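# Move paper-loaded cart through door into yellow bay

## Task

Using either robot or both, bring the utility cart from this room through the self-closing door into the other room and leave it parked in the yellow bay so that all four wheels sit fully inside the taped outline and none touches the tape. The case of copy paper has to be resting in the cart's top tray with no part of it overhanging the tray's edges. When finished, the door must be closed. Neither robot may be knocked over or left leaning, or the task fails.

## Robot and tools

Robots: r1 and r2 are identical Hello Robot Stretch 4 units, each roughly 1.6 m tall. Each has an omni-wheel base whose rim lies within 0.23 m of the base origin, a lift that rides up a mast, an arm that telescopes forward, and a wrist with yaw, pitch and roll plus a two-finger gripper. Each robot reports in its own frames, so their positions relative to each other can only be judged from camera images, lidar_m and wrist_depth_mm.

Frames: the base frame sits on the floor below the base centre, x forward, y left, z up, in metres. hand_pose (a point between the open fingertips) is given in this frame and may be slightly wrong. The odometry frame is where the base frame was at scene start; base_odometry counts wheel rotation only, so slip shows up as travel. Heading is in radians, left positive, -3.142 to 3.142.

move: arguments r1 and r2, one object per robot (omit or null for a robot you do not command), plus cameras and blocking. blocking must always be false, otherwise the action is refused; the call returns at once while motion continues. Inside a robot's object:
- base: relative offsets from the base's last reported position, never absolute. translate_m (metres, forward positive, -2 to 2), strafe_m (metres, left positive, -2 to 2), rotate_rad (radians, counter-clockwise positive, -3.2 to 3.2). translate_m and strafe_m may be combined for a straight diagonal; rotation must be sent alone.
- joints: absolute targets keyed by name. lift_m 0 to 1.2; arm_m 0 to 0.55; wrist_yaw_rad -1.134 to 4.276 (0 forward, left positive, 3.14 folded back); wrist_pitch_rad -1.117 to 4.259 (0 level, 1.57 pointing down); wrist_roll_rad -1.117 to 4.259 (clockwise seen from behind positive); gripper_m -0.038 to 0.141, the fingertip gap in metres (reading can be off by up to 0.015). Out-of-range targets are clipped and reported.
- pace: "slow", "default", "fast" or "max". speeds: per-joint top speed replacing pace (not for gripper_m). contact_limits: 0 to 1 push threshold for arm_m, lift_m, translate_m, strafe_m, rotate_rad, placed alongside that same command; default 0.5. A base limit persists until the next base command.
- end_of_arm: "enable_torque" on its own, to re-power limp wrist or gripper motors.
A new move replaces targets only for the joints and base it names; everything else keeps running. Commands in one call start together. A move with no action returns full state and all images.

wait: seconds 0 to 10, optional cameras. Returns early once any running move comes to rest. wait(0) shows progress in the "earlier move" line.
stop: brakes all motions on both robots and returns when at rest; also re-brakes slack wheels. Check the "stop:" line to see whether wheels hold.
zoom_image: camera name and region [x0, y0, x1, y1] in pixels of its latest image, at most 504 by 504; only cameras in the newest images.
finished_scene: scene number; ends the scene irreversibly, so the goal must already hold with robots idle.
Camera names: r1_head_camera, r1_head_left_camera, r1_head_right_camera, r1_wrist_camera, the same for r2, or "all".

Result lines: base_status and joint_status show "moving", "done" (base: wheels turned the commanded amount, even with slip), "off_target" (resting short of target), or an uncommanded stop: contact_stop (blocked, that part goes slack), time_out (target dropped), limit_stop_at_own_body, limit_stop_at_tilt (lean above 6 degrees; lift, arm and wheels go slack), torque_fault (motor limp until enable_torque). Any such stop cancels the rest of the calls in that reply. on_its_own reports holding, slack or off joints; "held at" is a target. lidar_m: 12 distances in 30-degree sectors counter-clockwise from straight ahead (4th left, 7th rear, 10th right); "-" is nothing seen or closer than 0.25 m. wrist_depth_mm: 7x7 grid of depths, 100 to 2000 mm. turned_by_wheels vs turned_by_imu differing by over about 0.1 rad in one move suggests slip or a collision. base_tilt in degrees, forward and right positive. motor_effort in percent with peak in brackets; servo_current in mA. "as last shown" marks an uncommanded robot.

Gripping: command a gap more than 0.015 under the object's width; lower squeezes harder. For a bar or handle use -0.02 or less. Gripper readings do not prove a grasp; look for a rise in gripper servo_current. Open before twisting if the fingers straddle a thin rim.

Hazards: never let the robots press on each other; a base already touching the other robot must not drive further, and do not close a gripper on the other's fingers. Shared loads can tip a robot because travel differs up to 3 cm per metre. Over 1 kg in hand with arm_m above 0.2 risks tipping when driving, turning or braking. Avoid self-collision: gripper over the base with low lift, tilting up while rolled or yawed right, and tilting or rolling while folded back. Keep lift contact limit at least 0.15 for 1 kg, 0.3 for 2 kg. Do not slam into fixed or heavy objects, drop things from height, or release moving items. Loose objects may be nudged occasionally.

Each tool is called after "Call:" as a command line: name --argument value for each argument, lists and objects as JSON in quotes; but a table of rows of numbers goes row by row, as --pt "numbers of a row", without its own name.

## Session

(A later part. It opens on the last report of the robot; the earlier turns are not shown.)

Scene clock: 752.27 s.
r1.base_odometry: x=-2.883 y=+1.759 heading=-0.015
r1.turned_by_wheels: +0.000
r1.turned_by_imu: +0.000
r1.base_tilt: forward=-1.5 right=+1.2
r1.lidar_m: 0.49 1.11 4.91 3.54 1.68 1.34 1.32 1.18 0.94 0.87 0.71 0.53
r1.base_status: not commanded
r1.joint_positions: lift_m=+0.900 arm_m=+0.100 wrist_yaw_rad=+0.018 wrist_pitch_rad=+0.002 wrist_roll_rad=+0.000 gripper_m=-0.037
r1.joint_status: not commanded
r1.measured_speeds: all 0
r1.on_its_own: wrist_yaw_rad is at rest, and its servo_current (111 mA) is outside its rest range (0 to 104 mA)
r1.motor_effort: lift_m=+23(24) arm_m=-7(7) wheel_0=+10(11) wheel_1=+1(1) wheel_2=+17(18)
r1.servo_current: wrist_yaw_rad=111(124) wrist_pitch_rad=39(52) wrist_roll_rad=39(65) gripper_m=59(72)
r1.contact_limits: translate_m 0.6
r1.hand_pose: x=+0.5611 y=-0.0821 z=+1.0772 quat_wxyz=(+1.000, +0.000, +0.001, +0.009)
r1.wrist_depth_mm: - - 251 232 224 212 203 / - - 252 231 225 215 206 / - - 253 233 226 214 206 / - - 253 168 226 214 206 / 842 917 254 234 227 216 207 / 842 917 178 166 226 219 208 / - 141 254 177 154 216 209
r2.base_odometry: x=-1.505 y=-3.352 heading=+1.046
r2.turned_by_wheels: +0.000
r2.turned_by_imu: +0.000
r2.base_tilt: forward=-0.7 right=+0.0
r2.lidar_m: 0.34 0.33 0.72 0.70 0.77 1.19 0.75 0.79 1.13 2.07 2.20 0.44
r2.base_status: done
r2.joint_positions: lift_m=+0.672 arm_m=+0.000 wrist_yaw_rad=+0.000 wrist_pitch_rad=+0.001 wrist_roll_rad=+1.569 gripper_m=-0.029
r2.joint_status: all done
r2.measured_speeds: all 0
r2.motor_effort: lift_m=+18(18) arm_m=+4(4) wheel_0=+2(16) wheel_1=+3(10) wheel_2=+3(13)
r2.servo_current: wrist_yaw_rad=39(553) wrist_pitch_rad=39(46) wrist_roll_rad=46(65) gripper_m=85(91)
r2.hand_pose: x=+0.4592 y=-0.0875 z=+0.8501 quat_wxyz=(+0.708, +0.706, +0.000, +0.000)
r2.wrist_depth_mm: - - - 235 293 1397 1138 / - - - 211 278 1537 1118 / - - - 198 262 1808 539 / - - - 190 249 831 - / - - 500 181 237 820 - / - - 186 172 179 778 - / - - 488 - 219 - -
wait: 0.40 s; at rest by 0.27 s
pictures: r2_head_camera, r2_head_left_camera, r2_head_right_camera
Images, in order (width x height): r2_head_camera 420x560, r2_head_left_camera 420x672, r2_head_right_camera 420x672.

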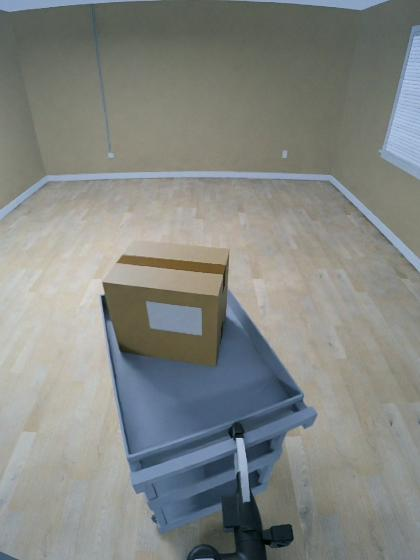

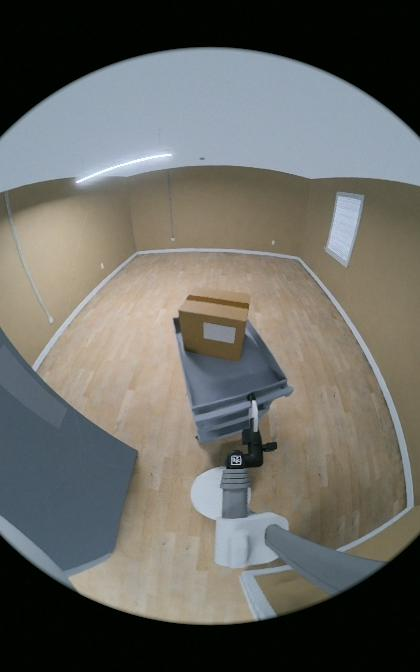

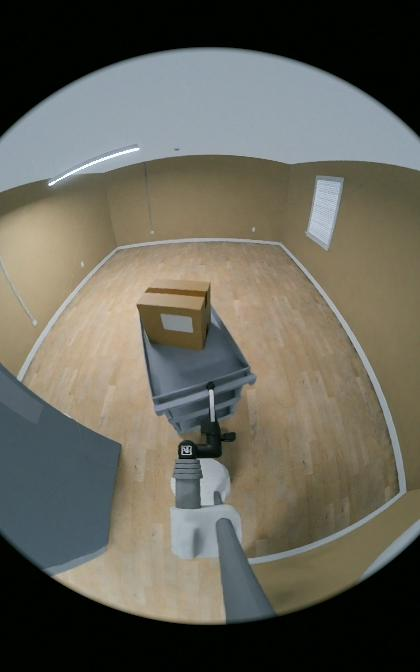

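Call:
move --blocking false --r2 '{"base":{"translate_m":-1.75},"contact_limits":{"translate_m":0.6}}'

Call:
wait --seconds 10

Call:
wait --seconds 0.3 --cameras '["r2_head_left_camera","r2_head_camera","r2_head_right_camera"]'

Scene clock: 773.97 s.
move: r2 moving
r1.base_odometry: x=-2.883 y=+1.759 heading=-0.015
r1.turned_by_wheels: +0.000
r1.turned_by_imu: +0.000
r1.base_tilt: forward=-1.6 right=+1.2
r1.lidar_m: 0.49 1.11 4.93 3.55 1.70 1.33 1.31 1.19 0.92 0.90 0.70 0.56
r1.base_status: not commanded
r1.joint_positions: lift_m=+0.900 arm_m=+0.100 wrist_yaw_rad=+0.018 wrist_pitch_rad=+0.002 wrist_roll_rad=+0.000 gripper_m=-0.037
r1.joint_status: not commanded
r1.measured_speeds: all 0
r1.motor_effort: lift_m=+24(24) arm_m=-7(7) wheel_0=+10(11) wheel_1=+1(1) wheel_2=+17(18)
r1.servo_current: wrist_yaw_rad=104(130) wrist_pitch_rad=52(52) wrist_roll_rad=46(65) gripper_m=65(65)
r1.contact_limits: translate_m 0.6
r1.hand_pose: x=+0.5611 y=-0.0821 z=+1.0772 quat_wxyz=(+1.000, +0.000, +0.001, +0.009)
r1.wrist_depth_mm: - - 250 233 224 212 205 / - - 252 232 225 215 206 / - - 252 233 226 214 206 / - - 254 168 226 215 206 / 866 904 254 234 228 215 208 / 854 891 178 166 226 216 208 / - 142 255 178 154 215 208
r2.base_odometry: x=-1.521 y=-3.378 heading=+1.046
r2.turned_by_wheels: +0.000
r2.turned_by_imu: +0.001
r2.base_tilt: forward=-0.6 right=+0.1
r2.lidar_m: 0.34 0.36 0.71 0.71 0.76 3.78 0.75 0.77 1.09 2.08 2.18 0.46
r2.base_status: translate_m moving
r2.joint_positions: lift_m=+0.672 arm_m=+0.000 wrist_yaw_rad=+0.003 wrist_pitch_rad=+0.001 wrist_roll_rad=+1.569 gripper_m=-0.029
r2.joint_status: not commanded
r2.measured_speeds: translate_m=-0.121 strafe_m=-0.001 rotate_rad=-0.004 lift_m=+0.000 arm_m=+0.000 wrist_yaw_rad=+0.002 wrist_pitch_rad=+0.000 wrist_roll_rad=+0.000
r2.motor_effort: lift_m=+17(18) arm_m=+0(4) wheel_0=-9(12) wheel_1=-9(9) wheel_2=+18(18)
r2.servo_current: wrist_yaw_rad=39(59) wrist_pitch_rad=46(46) wrist_roll_rad=52(65) gripper_m=91(98)
r2.contact_limits: translate_m 0.6
r2.hand_pose: x=+0.4596 y=-0.0865 z=+0.8501 quat_wxyz=(+0.708, +0.706, +0.001, +0.001)
r2.wrist_depth_mm: - - - 213 279 1430 1060 / - - - 202 268 1499 1138 / - - - 194 255 1756 539 / - - - 187 246 809 - / - - 462 180 236 820 - / - - 186 173 179 798 - / - 1983 508 - - - -
pictures: none

Scene clock: 777.37 s.
earlier move: r2 contact_stop
r1.base_odometry: x=-2.883 y=+1.759 heading=-0.015
r1.turned_by_wheels: +0.000
r1.turned_by_imu: +0.000
r1.base_tilt: forward=-1.5 right=+1.2
r1.lidar_m: 0.47 3.69 4.92 3.56 1.68 1.33 1.31 1.18 0.92 0.91 0.72 0.54
r1.base_status: not commanded
r1.joint_positions: lift_m=+0.900 arm_m=+0.100 wrist_yaw_rad=+0.018 wrist_pitch_rad=+0.002 wrist_roll_rad=+0.000 gripper_m=-0.037
r1.joint_status: not commanded
r1.measured_speeds: all 0
r1.motor_effort: lift_m=+23(24) arm_m=-7(7) wheel_0=+10(11) wheel_1=+1(1) wheel_2=+18(18)
r1.servo_current: wrist_yaw_rad=104(130) wrist_pitch_rad=39(52) wrist_roll_rad=52(72) gripper_m=65(72)
r1.contact_limits: translate_m 0.6
r1.hand_pose: x=+0.5611 y=-0.0821 z=+1.0772 quat_wxyz=(+1.000, +0.000, +0.001, +0.009)
r1.wrist_depth_mm: - - 249 232 224 213 205 / - - 252 231 224 215 205 / - - 252 232 226 214 206 / - - 254 169 226 215 206 / - - 254 234 227 216 208 / - - 179 167 226 218 208 / - 150 256 178 153 215 209
r2.base_odometry: x=-1.897 y=-3.969 heading=+1.101
r2.turned_by_wheels: +0.055
r2.turned_by_imu: +0.128
r2.base_tilt: forward=-0.7 right=+0.1
r2.lidar_m: 0.47 0.87 0.71 0.70 2.93 2.97 2.95 3.26 0.25 0.25 0.45 0.34
r2.base_status: translate_m contact_stop (by the wheels' count: -0.729 of -1.750)
r2.joint_positions: lift_m=+0.672 arm_m=+0.000 wrist_yaw_rad=-0.002 wrist_pitch_rad=+0.000 wrist_roll_rad=+1.569 gripper_m=-0.029
r2.joint_status: not commanded
r2.measured_speeds: all 0
r2.on_its_own: the wheels are slack since a contact_stop
r2.motor_effort: lift_m=+16(18) arm_m=+4(6) wheel_0=+0(14) wheel_1=+0(26) wheel_2=+0(28)
r2.servo_current: wrist_yaw_rad=52(78) wrist_pitch_rad=46(46) wrist_roll_rad=46(65) gripper_m=85(98)
r2.contact_limits: translate_m 0.6
r2.hand_pose: x=+0.4591 y=-0.0881 z=+0.8503 quat_wxyz=(+0.708, +0.706, -0.001, -0.001)
r2.wrist_depth_mm: - - - - - - - / - - - - - - - / - - - - - - - / - - - - - 1464 492 / - - - - - 1708 462 / - - 179 - 171 394 394 / - - - - - 1921 1205
wait: 3.40 of 10 s (r2 has come to rest)
pictures: none

not run: a stop that you did not command came earlier in this reply.

Call:
wait --seconds 0.1 --cameras '["r2_head_left_camera","r2_head_camera","r2_head_right_camera","r1_head_left_camera"]'

Scene clock: 780.27 s.
r1.base_odometry: x=-2.883 y=+1.759 heading=-0.015
r1.turned_by_wheels: +0.000
r1.turned_by_imu: +0.000
r1.base_tilt: forward=-1.6 right=+1.2
r1.lidar_m: 0.48 3.67 4.91 3.53 1.70 1.35 1.32 1.20 0.92 0.91 0.69 0.55
r1.base_status: not commanded
r1.joint_positions: lift_m=+0.900 arm_m=+0.100 wrist_yaw_rad=+0.018 wrist_pitch_rad=+0.002 wrist_roll_rad=+0.000 gripper_m=-0.037
r1.joint_status: not commanded
r1.measured_speeds: all 0
r1.motor_effort: lift_m=+23(24) arm_m=-7(7) wheel_0=+10(11) wheel_1=+1(1) wheel_2=+17(18)
r1.servo_current: wrist_yaw_rad=91(130) wrist_pitch_rad=39(52) wrist_roll_rad=65(72) gripper_m=59(72)
r1.contact_limits: translate_m 0.6
r1.hand_pose: x=+0.5611 y=-0.0821 z=+1.0772 quat_wxyz=(+1.000, +0.000, +0.001, +0.009)
r1.wrist_depth_mm: - - 249 233 224 213 205 / - - 252 231 224 216 205 / - - 252 233 226 214 207 / - - 253 168 226 214 207 / - - 255 235 227 216 207 / - - 179 167 226 217 208 / - 150 253 177 154 214 208
r2.base_odometry: x=-1.897 y=-3.969 heading=+1.101
r2.turned_by_wheels: +0.000
r2.turned_by_imu: +0.000
r2.base_tilt: forward=-0.7 right=+0.0
r2.lidar_m: 0.45 0.86 0.71 0.70 2.89 2.99 2.96 3.28 0.25 0.25 0.45 0.33
r2.base_status: translate_m contact_stop (by the wheels' count: -0.729 of -1.750)
r2.joint_positions: lift_m=+0.672 arm_m=+0.000 wrist_yaw_rad=-0.002 wrist_pitch_rad=+0.000 wrist_roll_rad=+1.569 gripper_m=-0.029
r2.joint_status: not commanded
r2.measured_speeds: all 0
r2.on_its_own: the wheels are slack since a contact_stop
r2.motor_effort: lift_m=+16(18) arm_m=+4(6) wheel_0=+0(14) wheel_1=+0(26) wheel_2=+0(28)
r2.servo_current: wrist_yaw_rad=39(78) wrist_pitch_rad=39(46) wrist_roll_rad=52(65) gripper_m=85(98)
r2.contact_limits: translate_m 0.6
r2.hand_pose: x=+0.4591 y=-0.0881 z=+0.8503 quat_wxyz=(+0.708, +0.706, -0.001, -0.001)
r2.wrist_depth_mm: - - - - - - - / - - - - - - - / - - - - - - - / - - - - - 1464 488 / - - - - - 1661 466 / - - 179 - 171 397 394 / - - - - - 1921 1229
wait: 0.10 s; at rest from the start
pictures: r1_head_left_camera, r2_head_camera, r2_head_left_camera, r2_head_right_camera
Images, in order (width x height): r1_head_left_camera 420x672, r2_head_camera 420x560, r2_head_left_camera 420x672, r2_head_right_camera 420x672.

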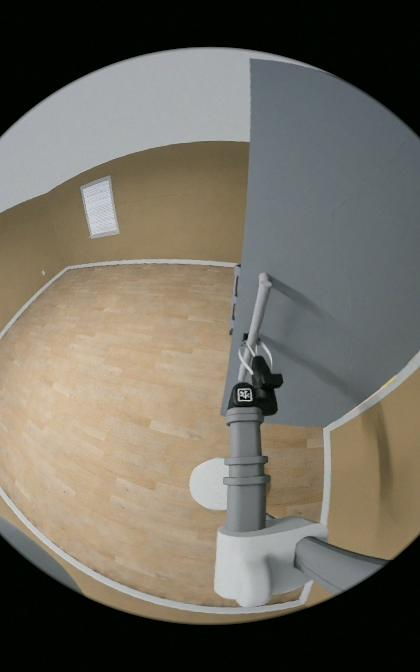

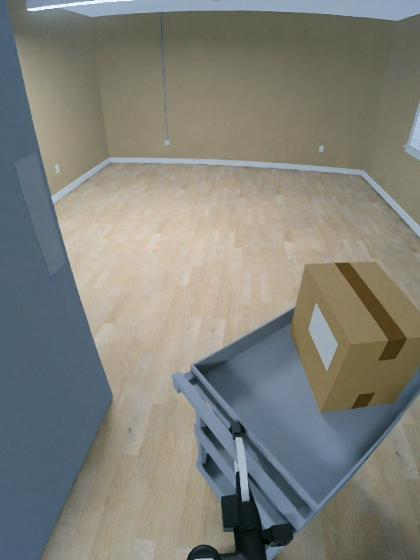

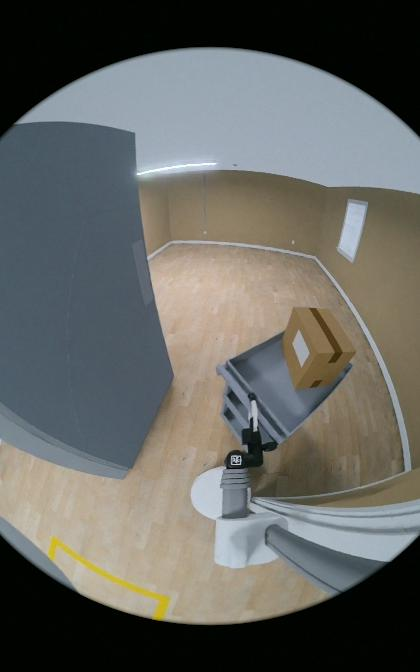

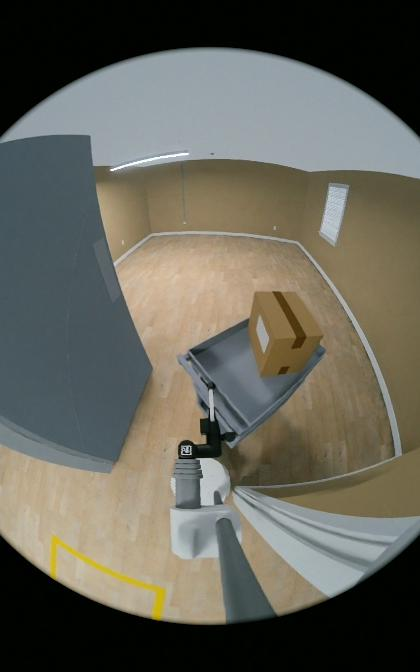

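Call:
move --blocking false --r2 '{"base":{"strafe_m":0.34,"translate_m":0.06},"contact_limits":{"translate_m":0.5},"pace":"slow"}'

Call:
wait --seconds 5

Call:
move --blocking false --r2 '{"base":{"rotate_rad":-0.13},"pace":"slow"}'

Call:
wait --seconds 1.5 --cameras '["r2_head_left_camera","r2_head_camera","r2_head_right_camera"]'

Scene clock: 793.33 s.
move: r2 moving
r1: as last shown
r1.contact_limits: translate_m 0.6
r2.base_odometry: x=-1.907 y=-3.961 heading=+1.100
r2.turned_by_wheels: -0.001
r2.turned_by_imu: -0.001
r2.base_tilt: forward=-0.7 right=+0.1
r2.lidar_m: 0.45 0.83 0.71 0.69 2.90 3.00 2.94 3.27 0.25 0.25 0.41 0.32
r2.base_status: translate_m moving; strafe_m moving
r2.joint_positions: lift_m=+0.672 arm_m=+0.000 wrist_yaw_rad=-0.003 wrist_pitch_rad=+0.000 wrist_roll_rad=+1.569 gripper_m=-0.029
r2.joint_status: not commanded
r2.measured_speeds: translate_m=+0.009 strafe_m=+0.050 rotate_rad=-0.003 lift_m=+0.000 arm_m=+0.000 wrist_yaw_rad=-0.017 wrist_pitch_rad=+0.000 wrist_roll_rad=+0.000
r2.motor_effort: lift_m=+17(17) arm_m=+4(4) wheel_0=-10(13) wheel_1=+7(9) wheel_2=-9(9)
r2.servo_current: wrist_yaw_rad=59(59) wrist_pitch_rad=39(46) wrist_roll_rad=52(59) gripper_m=91(91)
r2.contact_limits: translate_m 0.5
r2.hand_pose: x=+0.4590 y=-0.0883 z=+0.8503 quat_wxyz=(+0.708, +0.706, -0.001, -0.001)
r2.wrist_depth_mm: - - - - - - - / - - - - - - - / - - - - - - - / - - - - - 1430 492 / - - - - 215 1618 466 / - - 179 - 171 1499 427 / - - - - - 1921 1229
pictures: none

Scene clock: 797.50 s.
earlier move: r2 done
r1.base_odometry: x=-2.883 y=+1.759 heading=-0.015
r1.turned_by_wheels: +0.000
r1.turned_by_imu: +0.000
r1.base_tilt: forward=-1.6 right=+1.2
r1.lidar_m: 0.48 3.67 4.92 3.57 1.71 1.34 1.31 1.16 0.93 0.90 0.69 0.54
r1.base_status: not commanded
r1.joint_positions: lift_m=+0.900 arm_m=+0.100 wrist_yaw_rad=+0.018 wrist_pitch_rad=+0.002 wrist_roll_rad=+0.000 gripper_m=-0.037
r1.joint_status: not commanded
r1.measured_speeds: all 0
r1.on_its_own: wrist_yaw_rad is at rest, and its servo_current (117 mA) is outside its rest range (0 to 104 mA)
r1.motor_effort: lift_m=+23(24) arm_m=-7(7) wheel_0=+10(11) wheel_1=+1(1) wheel_2=+17(18)
r1.servo_current: wrist_yaw_rad=117(124) wrist_pitch_rad=46(52) wrist_roll_rad=46(72) gripper_m=59(72)
r1.contact_limits: translate_m 0.6
r1.hand_pose: x=+0.5611 y=-0.0821 z=+1.0772 quat_wxyz=(+1.000, +0.000, +0.001, +0.009)
r1.wrist_depth_mm: - - 251 233 224 213 205 / - - 251 233 225 214 205 / - - 253 234 226 213 206 / - - 253 168 226 215 207 / - - 254 234 228 215 208 / - - 179 166 225 218 208 / - 150 254 177 153 214 208
r2.base_odometry: x=-2.173 y=-3.761 heading=+1.100
r2.turned_by_wheels: +0.000
r2.turned_by_imu: -0.002
r2.base_tilt: forward=-0.8 right=+0.1
r2.lidar_m: 0.46 0.43 0.35 0.36 2.62 2.98 2.96 3.02 0.59 0.59 0.39 0.32
r2.base_status: done
r2.joint_positions: lift_m=+0.672 arm_m=+0.000 wrist_yaw_rad=-0.019 wrist_pitch_rad=+0.000 wrist_roll_rad=+1.569 gripper_m=-0.029
r2.joint_status: not commanded
r2.measured_speeds: all 0
r2.on_its_own: wrist_yaw_rad is at rest, and its servo_current (111 mA) is outside its rest range (0 to 104 mA)
r2.motor_effort: lift_m=+16(17) arm_m=+4(4) wheel_0=-4(16) wheel_1=+3(9) wheel_2=-10(17)
r2.servo_current: wrist_yaw_rad=111(117) wrist_pitch_rad=39(52) wrist_roll_rad=52(59) gripper_m=85(91)
r2.contact_limits: translate_m 0.5
r2.hand_pose: x=+0.4575 y=-0.0929 z=+0.8503 quat_wxyz=(+0.708, +0.706, -0.007, -0.007)
r2.wrist_depth_mm: - - - - - - - / - - - - - - - / - - - - - - 512 / - - - - - 1430 484 / - - - - - 1708 1229 / - - - - 172 1464 1138 / - 691 732 - - - -
wait: 4.17 of 5 s (r2 has come to rest)
pictures: none

Scene clock: 798.00 s.
move: r2 moving
r1.base_odometry: x=-2.883 y=+1.759 heading=-0.015
r1.turned_by_wheels: +0.000
r1.turned_by_imu: +0.000
r1.base_tilt: forward=-1.6 right=+1.2
r1.lidar_m: 0.46 3.67 4.93 3.55 1.71 1.34 1.29 1.20 0.91 0.91 0.70 0.57
r1.base_status: not commanded
r1.joint_positions: lift_m=+0.900 arm_m=+0.100 wrist_yaw_rad=+0.018 wrist_pitch_rad=+0.002 wrist_roll_rad=+0.000 gripper_m=-0.037
r1.joint_status: not commanded
r1.measured_speeds: all 0
r1.motor_effort: lift_m=+24(24) arm_m=-7(7) wheel_0=+10(11) wheel_1=+1(1) wheel_2=+18(18)
r1.servo_current: wrist_yaw_rad=117(117) wrist_pitch_rad=46(46) wrist_roll_rad=46(59) gripper_m=65(72)
r1.contact_limits: translate_m 0.6
r1.hand_pose: x=+0.5611 y=-0.0821 z=+1.0772 quat_wxyz=(+1.000, +0.000, +0.001, +0.009)
r1.wrist_depth_mm: - - 251 232 224 213 204 / - - 253 232 225 215 206 / - - 252 232 226 214 206 / - - 253 169 227 214 207 / - - 255 234 228 215 207 / - - 179 167 227 218 208 / - 151 254 177 153 215 208
r2.base_odometry: x=-2.173 y=-3.761 heading=+0.996
r2.turned_by_wheels: -0.104
r2.turned_by_imu: -0.101
r2.base_tilt: forward=-0.7 right=+0.0
r2.lidar_m: 0.44 0.49 0.37 0.35 0.44 3.04 2.95 3.13 0.60 0.56 0.57 0.34
r2.base_status: rotate_rad moving
r2.joint_positions: lift_m=+0.672 arm_m=+0.000 wrist_yaw_rad=+0.003 wrist_pitch_rad=+0.000 wrist_roll_rad=+1.569 gripper_m=-0.029
r2.joint_status: not commanded
r2.measured_speeds: translate_m=+0.000 strafe_m=-0.002 rotate_rad=-0.238 lift_m=+0.000 arm_m=+0.000 wrist_yaw_rad=+0.024 wrist_pitch_rad=-0.001 wrist_roll_rad=+0.000
r2.motor_effort: lift_m=+16(17) arm_m=+4(4) wheel_0=+10(13) wheel_1=+6(8) wheel_2=+7(8)
r2.servo_current: wrist_yaw_rad=52(111) wrist_pitch_rad=39(46) wrist_roll_rad=52(59) gripper_m=85(91)
r2.hand_pose: x=+0.4595 y=-0.0866 z=+0.8503 quat_wxyz=(+0.708, +0.706, +0.001, +0.001)
r2.wrist_depth_mm: - - - - - - - / - - - - - - - / - - - - - - - / - - - - - 1464 492 / - - - - - 1618 469 / - - - - 172 1430 397 / - 750 741 - - - 1229
pictures: none

Scene clock: 798.50 s.
earlier move: r2 done
r1.base_odometry: x=-2.883 y=+1.759 heading=-0.015
r1.turned_by_wheels: +0.000
r1.turned_by_imu: +0.000
r1.base_tilt: forward=-1.6 right=+1.3
r1.lidar_m: 0.47 3.70 4.92 3.56 1.71 1.34 1.31 1.19 0.90 0.89 0.70 0.56
r1.base_status: not commanded
r1.joint_positions: lift_m=+0.900 arm_m=+0.100 wrist_yaw_rad=+0.018 wrist_pitch_rad=+0.002 wrist_roll_rad=+0.000 gripper_m=-0.037
r1.joint_status: not commanded
r1.measured_speeds: all 0
r1.motor_effort: lift_m=+23(24) arm_m=-7(7) wheel_0=+10(11) wheel_1=+1(1) wheel_2=+18(18)
r1.servo_current: wrist_yaw_rad=98(117) wrist_pitch_rad=46(52) wrist_roll_rad=46(65) gripper_m=65(72)
r1.contact_limits: translate_m 0.6
r1.hand_pose: x=+0.5611 y=-0.0821 z=+1.0772 quat_wxyz=(+1.000, +0.000, +0.001, +0.009)
r1.wrist_depth_mm: - - 251 232 224 213 204 / - - 252 232 226 215 206 / - - 253 233 226 213 206 / - - 254 169 226 214 207 / - - 255 234 227 216 208 / - - 179 166 226 217 208 / - 150 254 177 154 215 208
r2.base_odometry: x=-2.173 y=-3.761 heading=+0.972
r2.turned_by_wheels: -0.025
r2.turned_by_imu: -0.024
r2.base_tilt: forward=-0.7 right=+0.1
r2.lidar_m: 0.44 0.48 0.38 0.36 0.47 3.05 2.99 3.12 0.61 0.56 0.51 0.32
r2.base_status: done
r2.joint_positions: lift_m=+0.672 arm_m=+0.000 wrist_yaw_rad=+0.004 wrist_pitch_rad=+0.000 wrist_roll_rad=+1.569 gripper_m=-0.029
r2.joint_status: not commanded
r2.measured_speeds: translate_m=+0.000 strafe_m=+0.000 rotate_rad=-0.001 lift_m=+0.000 arm_m=+0.000 wrist_yaw_rad=+0.000 wrist_pitch_rad=+0.000 wrist_roll_rad=+0.000
r2.motor_effort: lift_m=+16(17) arm_m=+4(4) wheel_0=+6(13) wheel_1=+4(8) wheel_2=+7(8)
r2.servo_current: wrist_yaw_rad=39(111) wrist_pitch_rad=39(46) wrist_roll_rad=52(59) gripper_m=85(91)
r2.hand_pose: x=+0.4596 y=-0.0864 z=+0.8503 quat_wxyz=(+0.708, +0.706, +0.001, +0.001)
r2.wrist_depth_mm: - - - - - - - / - - - - - 113 - / - - - - 142 137 - / - - - - 167 1499 504 / - - - - 211 1661 469 / - - 180 119 178 1661 421 / - - - - - 1756 1255
wait: 0.50 of 1.5 s (r2 has come to rest)
pictures: r2_head_camera, r2_head_left_camera, r2_head_right_camera
Images, in order (width x height): r2_head_camera 420x560, r2_head_left_camera 420x672, r2_head_right_camera 420x672.

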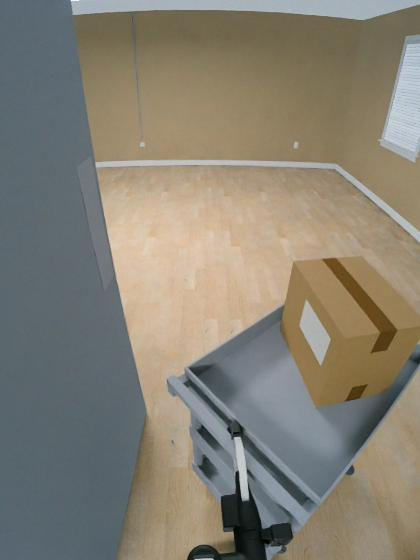

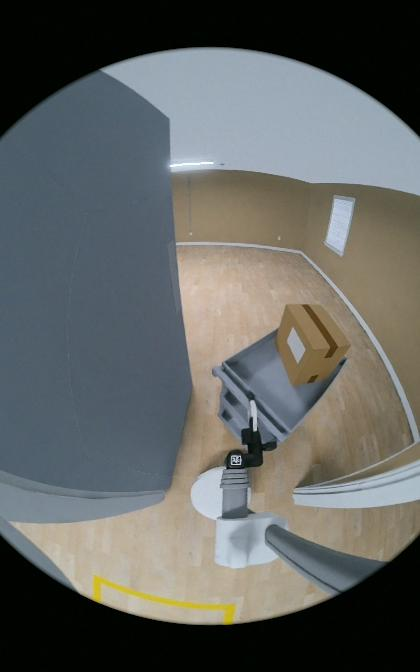

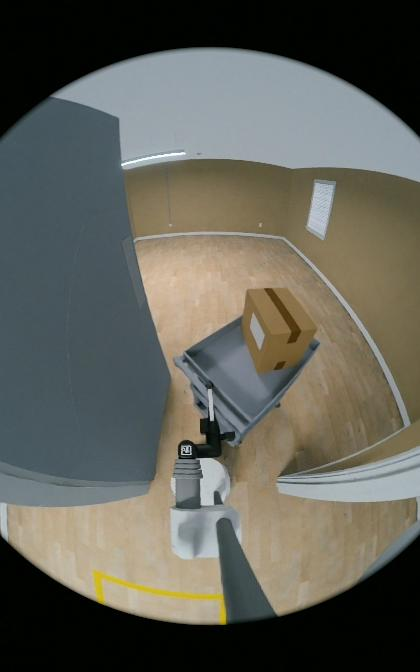

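Call:
move --blocking false --r2 '{"base":{"translate_m":-0.6},"contact_limits":{"translate_m":0.5},"pace":"slow"}'

Call:
wait --seconds 7 --cameras '["r2_head_left_camera","r2_head_camera","r2_head_right_camera"]'

Scene clock: 805.03 s.
move: r2 moving
r1: as last shown
r1.contact_limits: translate_m 0.6
r2.base_odometry: x=-2.179 y=-3.771 heading=+0.971
r2.turned_by_wheels: +0.000
r2.turned_by_imu: +0.000
r2.base_tilt: forward=-0.7 right=+0.0
r2.lidar_m: 0.47 0.48 0.37 0.38 0.50 3.01 2.98 3.08 0.60 0.57 0.56 0.33
r2.base_status: translate_m moving
r2.joint_positions: lift_m=+0.672 arm_m=+0.000 wrist_yaw_rad=+0.003 wrist_pitch_rad=+0.000 wrist_roll_rad=+1.569 gripper_m=-0.029
r2.joint_status: not commanded
r2.measured_speeds: translate_m=-0.050 strafe_m=+0.000 rotate_rad=+0.000 lift_m=+0.000 arm_m=+0.000 wrist_yaw_rad=-0.011 wrist_pitch_rad=+0.000 wrist_roll_rad=+0.000
r2.motor_effort: lift_m=+16(17) arm_m=+4(4) wheel_0=-10(10) wheel_1=-6(7) wheel_2=+11(14)
r2.servo_current: wrist_yaw_rad=46(59) wrist_pitch_rad=46(46) wrist_roll_rad=46(52) gripper_m=85(91)
r2.contact_limits: translate_m 0.5
r2.hand_pose: x=+0.4596 y=-0.0865 z=+0.8503 quat_wxyz=(+0.708, +0.706, +0.001, +0.001)
r2.wrist_depth_mm: - 392 - - - 107 - / - - - - 121 117 - / - - - - 141 - - / - - - - 170 1430 512 / - - - - 214 1661 469 / - - 182 127 179 1661 427 / - - - - - - 1255
pictures: none

Scene clock: 811.80 s.
earlier move: r2 done
r1.base_odometry: x=-2.883 y=+1.759 heading=-0.015
r1.turned_by_wheels: +0.000
r1.turned_by_imu: -0.001
r1.base_tilt: forward=-1.5 right=+1.2
r1.lidar_m: 0.48 3.69 4.92 3.55 1.70 1.33 1.31 1.19 0.91 0.90 0.70 0.56
r1.base_status: not commanded
r1.joint_positions: lift_m=+0.900 arm_m=+0.100 wrist_yaw_rad=+0.018 wrist_pitch_rad=+0.002 wrist_roll_rad=+0.000 gripper_m=-0.037
r1.joint_status: not commanded
r1.measured_speeds: all 0
r1.motor_effort: lift_m=+23(24) arm_m=-7(7) wheel_0=+11(11) wheel_1=+2(2) wheel_2=+15(18)
r1.servo_current: wrist_yaw_rad=104(137) wrist_pitch_rad=46(52) wrist_roll_rad=52(78) gripper_m=59(72)
r1.contact_limits: translate_m 0.6
r1.hand_pose: x=+0.5611 y=-0.0821 z=+1.0772 quat_wxyz=(+1.000, +0.000, +0.001, +0.009)
r1.wrist_depth_mm: - - 251 231 224 213 206 / - - 251 231 225 214 206 / - - 253 233 225 213 206 / - - 253 169 227 215 206 / - - 255 234 227 215 208 / - - 180 166 226 217 208 / - 150 254 177 154 215 208
r2.base_odometry: x=-2.511 y=-4.256 heading=+0.972
r2.turned_by_wheels: +0.001
r2.turned_by_imu: +0.003
r2.base_tilt: forward=-0.7 right=+0.0
r2.lidar_m: 0.37 0.34 0.66 2.07 2.46 2.43 2.35 2.49 2.49 1.56 0.71 0.44
r2.base_status: done
r2.joint_positions: lift_m=+0.672 arm_m=+0.000 wrist_yaw_rad=+0.006 wrist_pitch_rad=+0.000 wrist_roll_rad=+1.569 gripper_m=-0.029
r2.joint_status: not commanded
r2.measured_speeds: all 0
r2.motor_effort: lift_m=+16(17) arm_m=+4(4) wheel_0=-1(11) wheel_1=-5(8) wheel_2=+8(14)
r2.servo_current: wrist_yaw_rad=52(65) wrist_pitch_rad=39(52) wrist_roll_rad=52(65) gripper_m=78(98)
r2.contact_limits: translate_m 0.5
r2.hand_pose: x=+0.4598 y=-0.0858 z=+0.8503 quat_wxyz=(+0.708, +0.706, +0.002, +0.002)
r2.wrist_depth_mm: - - - 263 287 289 289 / - - - 207 273 1661 1205 / - - - 196 258 1808 517 / - - - 189 247 809 - / - - 469 181 238 831 - / - 480 187 174 180 798 - / - - 508 - - - -
wait: 6.77 of 7 s (r2 has come to rest)
pictures: r2_head_camera, r2_head_left_camera, r2_head_right_camera
Images, in order (width x height): r2_head_camera 420x560, r2_head_left_camera 420x672, r2_head_right_camera 420x672.

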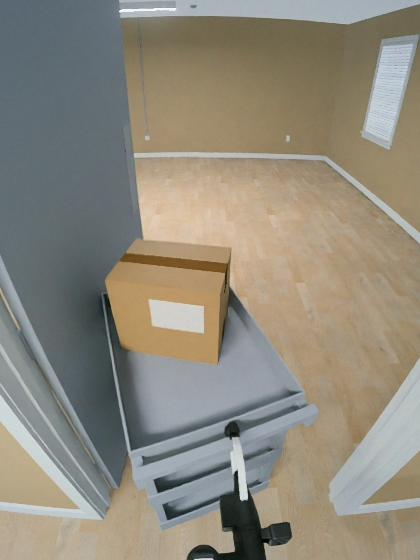

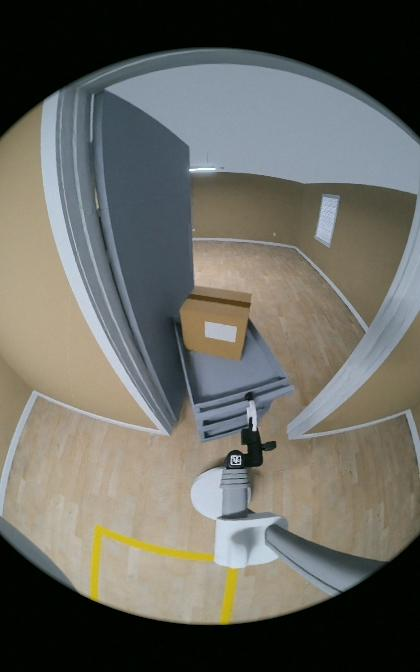

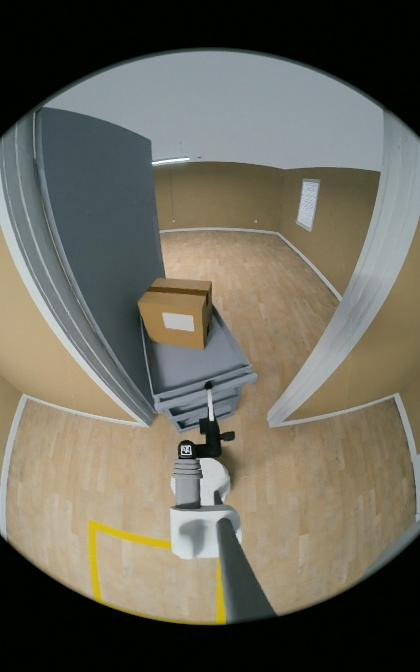

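Call:
move --blocking false --r2 '{"base":{"translate_m":-0.35,"strafe_m":-0.05},"contact_limits":{"translate_m":0.5},"pace":"slow"}'

Call:
wait --seconds 6 --cameras '["r2_head_left_camera","r2_head_camera"]'

Scene clock: 818.40 s.
move: r2 moving
r1: as last shown
r1.turned_by_imu: +0.000
r1.motor_effort: lift_m=+23(24) arm_m=-7(7) wheel_0=+10(11) wheel_1=+2(2) wheel_2=+15(15)
r1.contact_limits: translate_m 0.6
r2.base_odometry: x=-2.516 y=-4.268 heading=+0.973
r2.turned_by_wheels: +0.001
r2.turned_by_imu: +0.001
r2.base_tilt: forward=-0.7 right=+0.0
r2.lidar_m: 0.34 0.36 0.68 2.15 2.47 2.43 2.35 2.48 2.49 1.61 0.75 0.40
r2.base_status: translate_m moving; strafe_m moving
r2.joint_positions: lift_m=+0.672 arm_m=+0.000 wrist_yaw_rad=+0.006 wrist_pitch_rad=+0.000 wrist_roll_rad=+1.569 gripper_m=-0.029
r2.joint_status: not commanded
r2.measured_speeds: translate_m=-0.050 strafe_m=-0.006 rotate_rad=-0.002 lift_m=+0.000 arm_m=+0.000 wrist_yaw_rad=+0.004 wrist_pitch_rad=+0.000 wrist_roll_rad=+0.000
r2.motor_effort: lift_m=+17(17) arm_m=+4(4) wheel_0=-4(5) wheel_1=-6(8) wheel_2=+15(15)
r2.servo_current: wrist_yaw_rad=59(59) wrist_pitch_rad=46(46) wrist_roll_rad=46(59) gripper_m=85(91)
r2.contact_limits: translate_m 0.5
r2.hand_pose: x=+0.4598 y=-0.0857 z=+0.8503 quat_wxyz=(+0.708, +0.706, +0.002, +0.002)
r2.wrist_depth_mm: - - - 263 287 289 287 / - - - 207 273 1661 1229 / - - - 196 258 1808 521 / - - - 189 248 820 - / - - 473 182 238 820 - / - 484 187 174 179 798 - / - - 508 - - - -
pictures: none

Scene clock: 822.70 s.
earlier move: r2 done
r1.base_odometry: x=-2.883 y=+1.759 heading=-0.015
r1.turned_by_wheels: +0.000
r1.turned_by_imu: +0.000
r1.base_tilt: forward=-1.5 right=+1.2
r1.lidar_m: 0.47 3.71 4.92 3.57 1.70 1.34 1.30 1.15 0.93 0.91 0.69 0.56
r1.base_status: not commanded
r1.joint_positions: lift_m=+0.900 arm_m=+0.100 wrist_yaw_rad=+0.018 wrist_pitch_rad=+0.002 wrist_roll_rad=+0.000 gripper_m=-0.037
r1.joint_status: not commanded
r1.measured_speeds: all 0
r1.on_its_own: wrist_yaw_rad is at rest, and its servo_current (111 mA) is outside its rest range (0 to 104 mA)
r1.motor_effort: lift_m=+23(24) arm_m=-7(7) wheel_0=+10(11) wheel_1=+2(2) wheel_2=+15(15)
r1.servo_current: wrist_yaw_rad=111(130) wrist_pitch_rad=39(52) wrist_roll_rad=59(72) gripper_m=65(72)
r1.contact_limits: translate_m 0.6
r1.hand_pose: x=+0.5611 y=-0.0821 z=+1.0772 quat_wxyz=(+1.000, +0.000, +0.001, +0.009)
r1.wrist_depth_mm: - - 250 232 224 213 205 / - - 250 232 224 214 206 / - - 253 232 225 214 207 / - - 253 168 226 215 206 / - - 254 234 226 215 208 / - - 180 166 227 218 208 / - 150 254 177 153 215 208
r2.base_odometry: x=-2.666 y=-4.573 heading=+0.972
r2.turned_by_wheels: +0.000
r2.turned_by_imu: +0.002
r2.base_tilt: forward=-0.7 right=+0.0
r2.lidar_m: 0.32 0.31 1.19 2.37 2.50 2.08 2.02 2.14 2.40 2.35 1.12 0.44
r2.base_status: done
r2.joint_positions: lift_m=+0.672 arm_m=+0.000 wrist_yaw_rad=+0.006 wrist_pitch_rad=+0.000 wrist_roll_rad=+1.569 gripper_m=-0.029
r2.joint_status: not commanded
r2.measured_speeds: all 0
r2.motor_effort: lift_m=+16(17) arm_m=+4(4) wheel_0=-1(5) wheel_1=-3(8) wheel_2=+9(15)
r2.servo_current: wrist_yaw_rad=52(65) wrist_pitch_rad=39(52) wrist_roll_rad=52(59) gripper_m=78(91)
r2.contact_limits: translate_m 0.5
r2.hand_pose: x=+0.4598 y=-0.0856 z=+0.8503 quat_wxyz=(+0.708, +0.706, +0.002, +0.002)
r2.wrist_depth_mm: - - - 258 - 1756 1182 / - - - 291 314 319 319 / - - - 272 282 1756 1205 / - - - 201 262 1921 - / - - 615 187 241 831 - / - 459 187 173 178 798 - / - - 462 - 216 - -
wait: 4.30 of 6 s (r2 has come to rest)
pictures: r2_head_camera, r2_head_left_camera
Images, in order (width x height): r2_head_camera 420x560, r2_head_left_camera 420x672.

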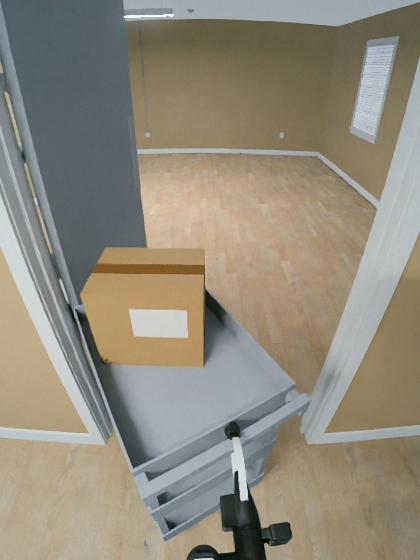

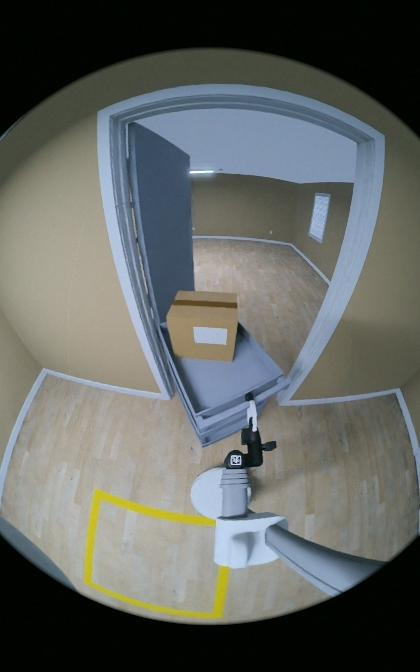

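Call:
move --blocking false --r2 '{"base":{"translate_m":0.03,"strafe_m":0.16},"contact_limits":{"translate_m":0.5},"pace":"slow"}'

Call:
wait --seconds 6 --cameras '["r2_head_left_camera","r2_head_camera"]'

Scene clock: 828.57 s.
move: r2 moving
r1.base_odometry: x=-2.883 y=+1.759 heading=-0.015
r1.turned_by_wheels: +0.000
r1.turned_by_imu: +0.000
r1.base_tilt: forward=-1.5 right=+1.2
r1.lidar_m: 0.47 3.69 4.90 3.56 1.70 1.35 1.31 1.17 0.91 0.91 0.69 0.56
r1.base_status: not commanded
r1.joint_positions: lift_m=+0.900 arm_m=+0.100 wrist_yaw_rad=+0.018 wrist_pitch_rad=+0.002 wrist_roll_rad=+0.000 gripper_m=-0.037
r1.joint_status: not commanded
r1.measured_speeds: all 0
r1.motor_effort: lift_m=+23(24) arm_m=-7(7) wheel_0=+11(11) wheel_1=+2(2) wheel_2=+15(15)
r1.servo_current: wrist_yaw_rad=104(117) wrist_pitch_rad=33(46) wrist_roll_rad=46(65) gripper_m=65(65)
r1.contact_limits: translate_m 0.6
r1.hand_pose: x=+0.5611 y=-0.0821 z=+1.0772 quat_wxyz=(+1.000, +0.000, +0.001, +0.009)
r1.wrist_depth_mm: - - 251 233 224 213 205 / - - 251 232 225 214 206 / - - 251 232 225 214 207 / - - 254 168 227 215 207 / - - 254 235 227 215 208 / - - 180 167 226 217 208 / - 150 254 177 153 215 209
r2.base_odometry: x=-2.676 y=-4.564 heading=+0.972
r2.turned_by_wheels: +0.000
r2.turned_by_imu: +0.000
r2.base_tilt: forward=-0.7 right=+0.1
r2.lidar_m: 0.32 0.29 1.20 2.37 2.50 2.08 2.01 2.11 2.42 2.34 1.09 0.47
r2.base_status: translate_m moving; strafe_m moving
r2.joint_positions: lift_m=+0.672 arm_m=+0.000 wrist_yaw_rad=+0.002 wrist_pitch_rad=+0.000 wrist_roll_rad=+1.569 gripper_m=-0.029
r2.joint_status: not commanded
r2.measured_speeds: translate_m=+0.009 strafe_m=+0.050 rotate_rad=-0.001 lift_m=+0.000 arm_m=+0.000 wrist_yaw_rad=-0.028 wrist_pitch_rad=+0.000 wrist_roll_rad=+0.000
r2.motor_effort: lift_m=+16(17) arm_m=+4(4) wheel_0=-9(10) wheel_1=+7(9) wheel_2=-4(8)
r2.servo_current: wrist_yaw_rad=52(59) wrist_pitch_rad=33(39) wrist_roll_rad=65(65) gripper_m=85(85)
r2.contact_limits: translate_m 0.5
r2.hand_pose: x=+0.4595 y=-0.0868 z=+0.8503 quat_wxyz=(+0.708, +0.706, +0.001, +0.001)
r2.wrist_depth_mm: - - - 266 - 1756 1205 / - - - 297 322 322 324 / - - - 272 285 1756 1205 / - - - 201 264 1808 - / - - 647 186 243 798 - / - 455 185 172 178 788 - / - - 459 - 214 - -
pictures: none

Scene clock: 830.93 s.
earlier move: r2 done
r1.base_odometry: x=-2.883 y=+1.759 heading=-0.015
r1.turned_by_wheels: +0.000
r1.turned_by_imu: +0.000
r1.base_tilt: forward=-1.6 right=+1.2
r1.lidar_m: 0.48 3.67 4.94 3.55 1.68 1.34 1.30 1.19 0.92 0.89 0.69 0.54
r1.base_status: not commanded
r1.joint_positions: lift_m=+0.900 arm_m=+0.100 wrist_yaw_rad=+0.018 wrist_pitch_rad=+0.002 wrist_roll_rad=+0.000 gripper_m=-0.037
r1.joint_status: not commanded
r1.measured_speeds: all 0
r1.on_its_own: wrist_yaw_rad is at rest, and its servo_current (117 mA) is outside its rest range (0 to 104 mA)
r1.motor_effort: lift_m=+23(24) arm_m=-7(7) wheel_0=+10(11) wheel_1=+2(2) wheel_2=+15(15)
r1.servo_current: wrist_yaw_rad=117(130) wrist_pitch_rad=46(52) wrist_roll_rad=46(65) gripper_m=52(72)
r1.contact_limits: translate_m 0.6
r1.hand_pose: x=+0.5611 y=-0.0821 z=+1.0772 quat_wxyz=(+1.000, +0.000, +0.001, +0.009)
r1.wrist_depth_mm: - - 250 233 224 213 205 / - - 252 232 226 215 206 / - - 252 233 226 214 206 / - - 253 168 227 215 207 / - - 254 234 227 216 208 / - - 180 167 226 218 208 / - 151 255 178 153 214 210
r2.base_odometry: x=-2.782 y=-4.459 heading=+0.970
r2.turned_by_wheels: -0.002
r2.turned_by_imu: -0.124
r2.base_tilt: forward=-0.7 right=+0.1
r2.lidar_m: 0.27 0.33 0.99 2.22 2.30 2.21 2.06 2.11 2.66 2.47 1.17 0.48
r2.base_status: done
r2.joint_positions: lift_m=+0.672 arm_m=+0.000 wrist_yaw_rad=-0.020 wrist_pitch_rad=+0.000 wrist_roll_rad=+1.569 gripper_m=-0.029
r2.joint_status: not commanded
r2.measured_speeds: all 0
r2.on_its_own: wrist_yaw_rad is at rest, and its servo_current (111 mA) is outside its rest range (0 to 104 mA)
r2.motor_effort: lift_m=+16(17) arm_m=+4(4) wheel_0=-11(22) wheel_1=+2(9) wheel_2=-16(25)
r2.servo_current: wrist_yaw_rad=111(124) wrist_pitch_rad=39(46) wrist_roll_rad=46(65) gripper_m=78(91)
r2.contact_limits: translate_m 0.5
r2.hand_pose: x=+0.4575 y=-0.0932 z=+0.8503 quat_wxyz=(+0.708, +0.706, -0.007, -0.007)
r2.wrist_depth_mm: - - - 298 - 1708 1182 / - - - 315 345 345 345 / - - - 287 304 1808 1281 / - - - 204 267 1808 508 / - - - 183 241 1808 - / - - 184 167 179 - - / - 439 442 - 201 - -
wait: 2.37 of 6 s (r2 has come to rest)
pictures: r2_head_camera, r2_head_left_camera
Images, in order (width x height): r2_head_camera 420x560, r2_head_left_camera 420x672.

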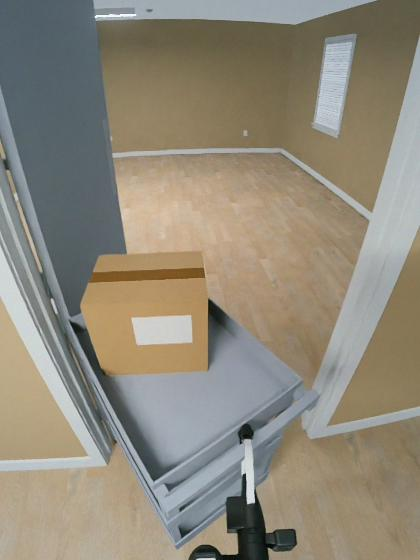

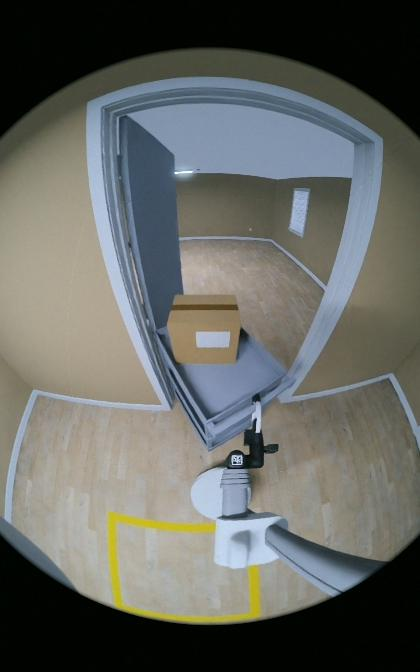

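Call:
move --blocking false --r2 '{"base":{"translate_m":-0.27,"strafe_m":-0.17},"contact_limits":{"translate_m":0.5},"pace":"slow"}'

Call:
wait --seconds 6 --cameras '["r2_head_left_camera","r2_head_camera"]'

Scene clock: 846.60 s.
move: r2 moving
r1.base_odometry: x=-2.883 y=+1.759 heading=-0.015
r1.turned_by_wheels: +0.000
r1.turned_by_imu: +0.000
r1.base_tilt: forward=-1.5 right=+1.2
r1.lidar_m: 0.48 3.66 4.91 3.52 1.71 1.34 1.32 1.18 0.93 0.91 0.69 0.56
r1.base_status: not commanded
r1.joint_positions: lift_m=+0.900 arm_m=+0.100 wrist_yaw_rad=+0.018 wrist_pitch_rad=+0.002 wrist_roll_rad=+0.000 gripper_m=-0.037
r1.joint_status: not commanded
r1.measured_speeds: all 0
r1.motor_effort: lift_m=+23(24) arm_m=-7(7) wheel_0=+10(11) wheel_1=+2(2) wheel_2=+15(15)
r1.servo_current: wrist_yaw_rad=85(117) wrist_pitch_rad=46(46) wrist_roll_rad=39(59) gripper_m=65(65)
r1.contact_limits: translate_m 0.6
r1.hand_pose: x=+0.5611 y=-0.0821 z=+1.0772 quat_wxyz=(+1.000, +0.000, +0.001, +0.009)
r1.wrist_depth_mm: - - 250 232 224 213 204 / - - 251 232 225 215 206 / - - 252 232 225 213 206 / - - 252 169 225 214 208 / - - 255 234 226 216 208 / - - 180 167 226 218 208 / - 150 255 177 153 215 209
r2.base_odometry: x=-2.782 y=-4.472 heading=+0.970
r2.turned_by_wheels: +0.000
r2.turned_by_imu: +0.001
r2.base_tilt: forward=-0.7 right=+0.0
r2.lidar_m: 0.28 0.30 1.00 2.26 2.32 2.21 2.04 2.08 2.65 2.44 1.21 0.49
r2.base_status: translate_m moving; strafe_m moving
r2.joint_positions: lift_m=+0.672 arm_m=+0.000 wrist_yaw_rad=-0.018 wrist_pitch_rad=+0.000 wrist_roll_rad=+1.569 gripper_m=-0.029
r2.joint_status: not commanded
r2.measured_speeds: translate_m=-0.045 strafe_m=-0.028 rotate_rad=+0.003 lift_m=+0.000 arm_m=+0.000 wrist_yaw_rad=+0.062 wrist_pitch_rad=+0.000 wrist_roll_rad=+0.000
r2.motor_effort: lift_m=+16(17) arm_m=+4(4) wheel_0=+1(10) wheel_1=-7(9) wheel_2=+5(15)
r2.servo_current: wrist_yaw_rad=111(117) wrist_pitch_rad=39(46) wrist_roll_rad=46(52) gripper_m=78(85)
r2.contact_limits: translate_m 0.5
r2.hand_pose: x=+0.4577 y=-0.0925 z=+0.8503 quat_wxyz=(+0.708, +0.706, -0.006, -0.006)
r2.wrist_depth_mm: - - - 296 - 1808 1205 / - - - 312 340 345 343 / - - - 286 303 1808 1281 / - - - 206 270 1756 508 / - - - 186 243 1808 - / - - 187 167 171 - - / - - 442 - 208 - -
pictures: none

Scene clock: 850.47 s.
earlier move: r2 done
r1.base_odometry: x=-2.883 y=+1.759 heading=-0.015
r1.turned_by_wheels: +0.000
r1.turned_by_imu: +0.000
r1.base_tilt: forward=-1.5 right=+1.3
r1.lidar_m: 0.48 3.68 4.90 3.53 1.69 1.34 1.31 1.19 0.94 0.90 0.67 0.57
r1.base_status: not commanded
r1.joint_positions: lift_m=+0.900 arm_m=+0.100 wrist_yaw_rad=+0.018 wrist_pitch_rad=+0.002 wrist_roll_rad=+0.000 gripper_m=-0.037
r1.joint_status: not commanded
r1.measured_speeds: all 0
r1.on_its_own: wrist_yaw_rad is at rest, and its servo_current (117 mA) is outside its rest range (0 to 104 mA)
r1.motor_effort: lift_m=+23(24) arm_m=-7(7) wheel_0=+10(11) wheel_1=+2(2) wheel_2=+15(15)
r1.servo_current: wrist_yaw_rad=117(124) wrist_pitch_rad=39(52) wrist_roll_rad=52(72) gripper_m=59(65)
r1.contact_limits: translate_m 0.6
r1.hand_pose: x=+0.5611 y=-0.0821 z=+1.0772 quat_wxyz=(+1.000, +0.000, +0.001, +0.009)
r1.wrist_depth_mm: - - 251 233 224 212 205 / - - 250 231 225 215 206 / - - 252 232 227 214 206 / - - 253 169 226 216 208 / - - 254 234 228 216 208 / - - 180 167 226 217 208 / - 150 255 177 153 216 209
r2.base_odometry: x=-2.794 y=-4.777 heading=+0.971
r2.turned_by_wheels: +0.001
r2.turned_by_imu: +0.002
r2.base_tilt: forward=-0.7 right=+0.1
r2.lidar_m: 0.25 0.25 1.38 2.39 2.47 1.89 1.75 1.84 2.34 2.30 1.63 0.48
r2.base_status: done
r2.joint_positions: lift_m=+0.672 arm_m=+0.000 wrist_yaw_rad=+0.009 wrist_pitch_rad=+0.000 wrist_roll_rad=+1.569 gripper_m=-0.029
r2.joint_status: not commanded
r2.measured_speeds: all 0
r2.motor_effort: lift_m=+16(17) arm_m=-4(4) wheel_0=+8(14) wheel_1=-2(10) wheel_2=+6(18)
r2.servo_current: wrist_yaw_rad=72(117) wrist_pitch_rad=39(52) wrist_roll_rad=39(59) gripper_m=78(85)
r2.contact_limits: translate_m 0.5
r2.hand_pose: x=+0.4601 y=-0.0847 z=+0.8503 quat_wxyz=(+0.708, +0.706, +0.003, +0.003)
r2.wrist_depth_mm: - - - - - - - / - - - 327 - 1756 1205 / - - - 329 370 370 370 / - - - 282 307 1808 1308 / - - - 195 257 1863 508 / - - 189 166 180 1661 - / - - 421 - 206 - -
wait: 3.87 of 6 s (r2 has come to rest)
pictures: r2_head_camera, r2_head_left_camera
Images, in order (width x height): r2_head_camera 420x560, r2_head_left_camera 420x672.

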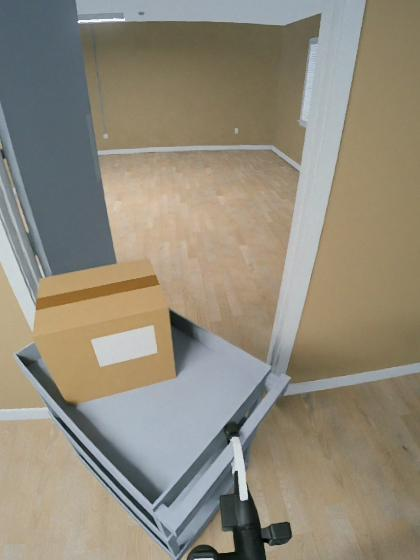

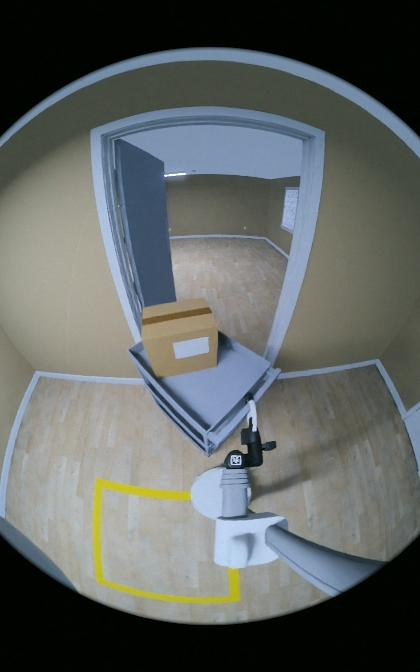

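Call:
move --blocking false --r2 '{"base":{"translate_m":-0.36,"strafe_m":0.6},"contact_limits":{"translate_m":0.5},"pace":"slow"}'

Call:
wait --seconds 9 --cameras '["r2_head_left_camera","r2_head_camera","r2_head_right_camera"]'

Scene clock: 873.10 s.
move: r2 moving
r1.base_odometry: x=-2.883 y=+1.759 heading=-0.015
r1.turned_by_wheels: +0.000
r1.turned_by_imu: +0.000
r1.base_tilt: forward=-1.6 right=+1.2
r1.lidar_m: 0.48 3.70 4.90 3.56 1.69 1.35 1.32 1.23 0.92 0.91 0.70 0.55
r1.base_status: not commanded
r1.joint_positions: lift_m=+0.900 arm_m=+0.100 wrist_yaw_rad=+0.018 wrist_pitch_rad=+0.002 wrist_roll_rad=+0.000 gripper_m=-0.037
r1.joint_status: not commanded
r1.measured_speeds: all 0
r1.motor_effort: lift_m=+23(24) arm_m=-7(7) wheel_0=+10(11) wheel_1=+2(2) wheel_2=+15(15)
r1.servo_current: wrist_yaw_rad=117(137) wrist_pitch_rad=46(59) wrist_roll_rad=46(65) gripper_m=59(72)
r1.contact_limits: translate_m 0.6
r1.hand_pose: x=+0.5611 y=-0.0821 z=+1.0772 quat_wxyz=(+1.000, +0.000, +0.001, +0.009)
r1.wrist_depth_mm: - - 251 232 224 213 204 / - - 251 231 225 215 205 / - - 252 232 225 213 206 / - - 253 168 226 215 207 / - - 254 235 228 216 208 / - - 180 167 226 218 208 / - 151 255 178 154 215 208
r2.base_odometry: x=-2.806 y=-4.777 heading=+0.972
r2.turned_by_wheels: +0.000
r2.turned_by_imu: +0.001
r2.base_tilt: forward=-0.7 right=+0.0
r2.lidar_m: 0.25 0.30 1.35 2.39 2.46 1.90 1.76 1.82 2.36 2.33 1.65 0.50
r2.base_status: translate_m moving; strafe_m moving
r2.joint_positions: lift_m=+0.672 arm_m=+0.000 wrist_yaw_rad=+0.007 wrist_pitch_rad=+0.000 wrist_roll_rad=+1.569 gripper_m=-0.029
r2.joint_status: not commanded
r2.measured_speeds: translate_m=-0.025 strafe_m=+0.042 rotate_rad=+0.000 lift_m=+0.000 arm_m=+0.000 wrist_yaw_rad=-0.036 wrist_pitch_rad=+0.000 wrist_roll_rad=+0.000
r2.motor_effort: lift_m=+16(17) arm_m=-3(4) wheel_0=-10(10) wheel_1=+6(7) wheel_2=+9(10)
r2.servo_current: wrist_yaw_rad=52(72) wrist_pitch_rad=39(46) wrist_roll_rad=52(59) gripper_m=78(91)
r2.contact_limits: translate_m 0.5
r2.hand_pose: x=+0.4599 y=-0.0855 z=+0.8503 quat_wxyz=(+0.708, +0.706, +0.002, +0.002)
r2.wrist_depth_mm: - - - - - - - / - - - 329 - 1708 1229 / - - - 329 373 375 370 / - - - 281 306 1756 1281 / - - - 194 256 1808 512 / - - 185 164 178 1708 - / - - 421 - 204 - -
pictures: none

Scene clock: 880.87 s.
earlier move: r2 done
r1.base_odometry: x=-2.883 y=+1.759 heading=-0.015
r1.turned_by_wheels: +0.000
r1.turned_by_imu: +0.000
r1.base_tilt: forward=-1.6 right=+1.2
r1.lidar_m: 0.49 3.71 4.91 3.56 1.68 1.35 1.30 1.18 0.94 0.91 0.70 0.56
r1.base_status: not commanded
r1.joint_positions: lift_m=+0.900 arm_m=+0.100 wrist_yaw_rad=+0.018 wrist_pitch_rad=+0.002 wrist_roll_rad=+0.000 gripper_m=-0.037
r1.joint_status: not commanded
r1.measured_speeds: all 0
r1.motor_effort: lift_m=+23(24) arm_m=-7(7) wheel_0=+10(11) wheel_1=+2(2) wheel_2=+15(15)
r1.servo_current: wrist_yaw_rad=91(137) wrist_pitch_rad=33(59) wrist_roll_rad=39(72) gripper_m=65(72)
r1.contact_limits: translate_m 0.6
r1.hand_pose: x=+0.5611 y=-0.0821 z=+1.0772 quat_wxyz=(+1.000, +0.000, +0.001, +0.009)
r1.wrist_depth_mm: - - 250 233 223 212 204 / - - 252 232 224 215 204 / - - 253 233 225 214 206 / - - 253 169 226 215 208 / - - 255 235 227 216 208 / - - 179 167 227 216 208 / - 150 254 178 153 216 209
r2.base_odometry: x=-3.492 y=-4.736 heading=+0.972
r2.turned_by_wheels: +0.000
r2.turned_by_imu: -0.002
r2.base_tilt: forward=-0.7 right=+0.1
r2.lidar_m: 0.40 0.44 1.74 1.76 1.80 1.60 1.47 1.51 1.95 2.95 2.12 0.43
r2.base_status: done
r2.joint_positions: lift_m=+0.672 arm_m=+0.000 wrist_yaw_rad=-0.002 wrist_pitch_rad=+0.000 wrist_roll_rad=+1.569 gripper_m=-0.029
r2.joint_status: not commanded
r2.measured_speeds: all 0
r2.motor_effort: lift_m=+16(17) arm_m=-3(4) wheel_0=-3(17) wheel_1=+5(7) wheel_2=+7(10)
r2.servo_current: wrist_yaw_rad=46(72) wrist_pitch_rad=39(52) wrist_roll_rad=59(65) gripper_m=72(91)
r2.contact_limits: translate_m 0.5
r2.hand_pose: x=+0.4591 y=-0.0881 z=+0.8503 quat_wxyz=(+0.708, +0.706, -0.001, -0.001)
r2.wrist_depth_mm: - - - 158 214 1756 1205 / - - - 160 218 788 - / - - 492 164 221 809 - / - - 473 167 227 820 - / - - 544 170 230 - - / - - 186 173 177 - - / - - - - - - 500
wait: 7.77 of 9 s (r2 has come to rest)
pictures: r2_head_camera, r2_head_left_camera, r2_head_right_camera
Images, in order (width x height): r2_head_camera 420x560, r2_head_left_camera 420x672, r2_head_right_camera 420x672.

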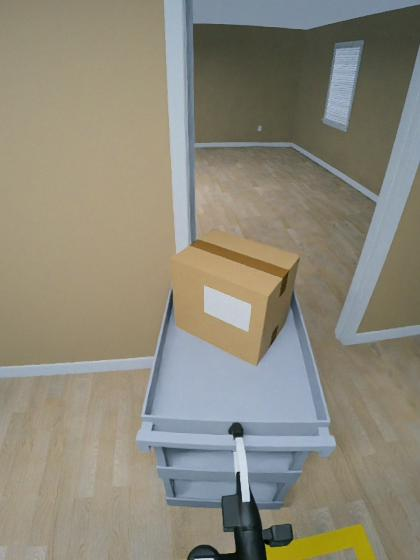

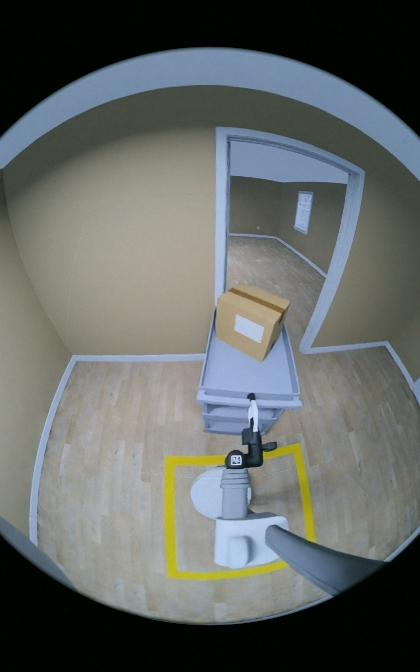

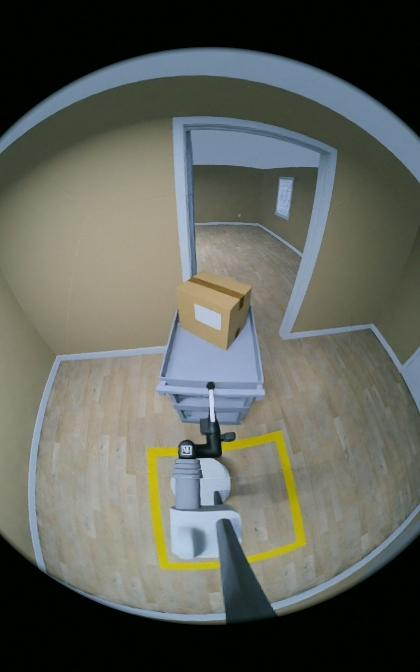

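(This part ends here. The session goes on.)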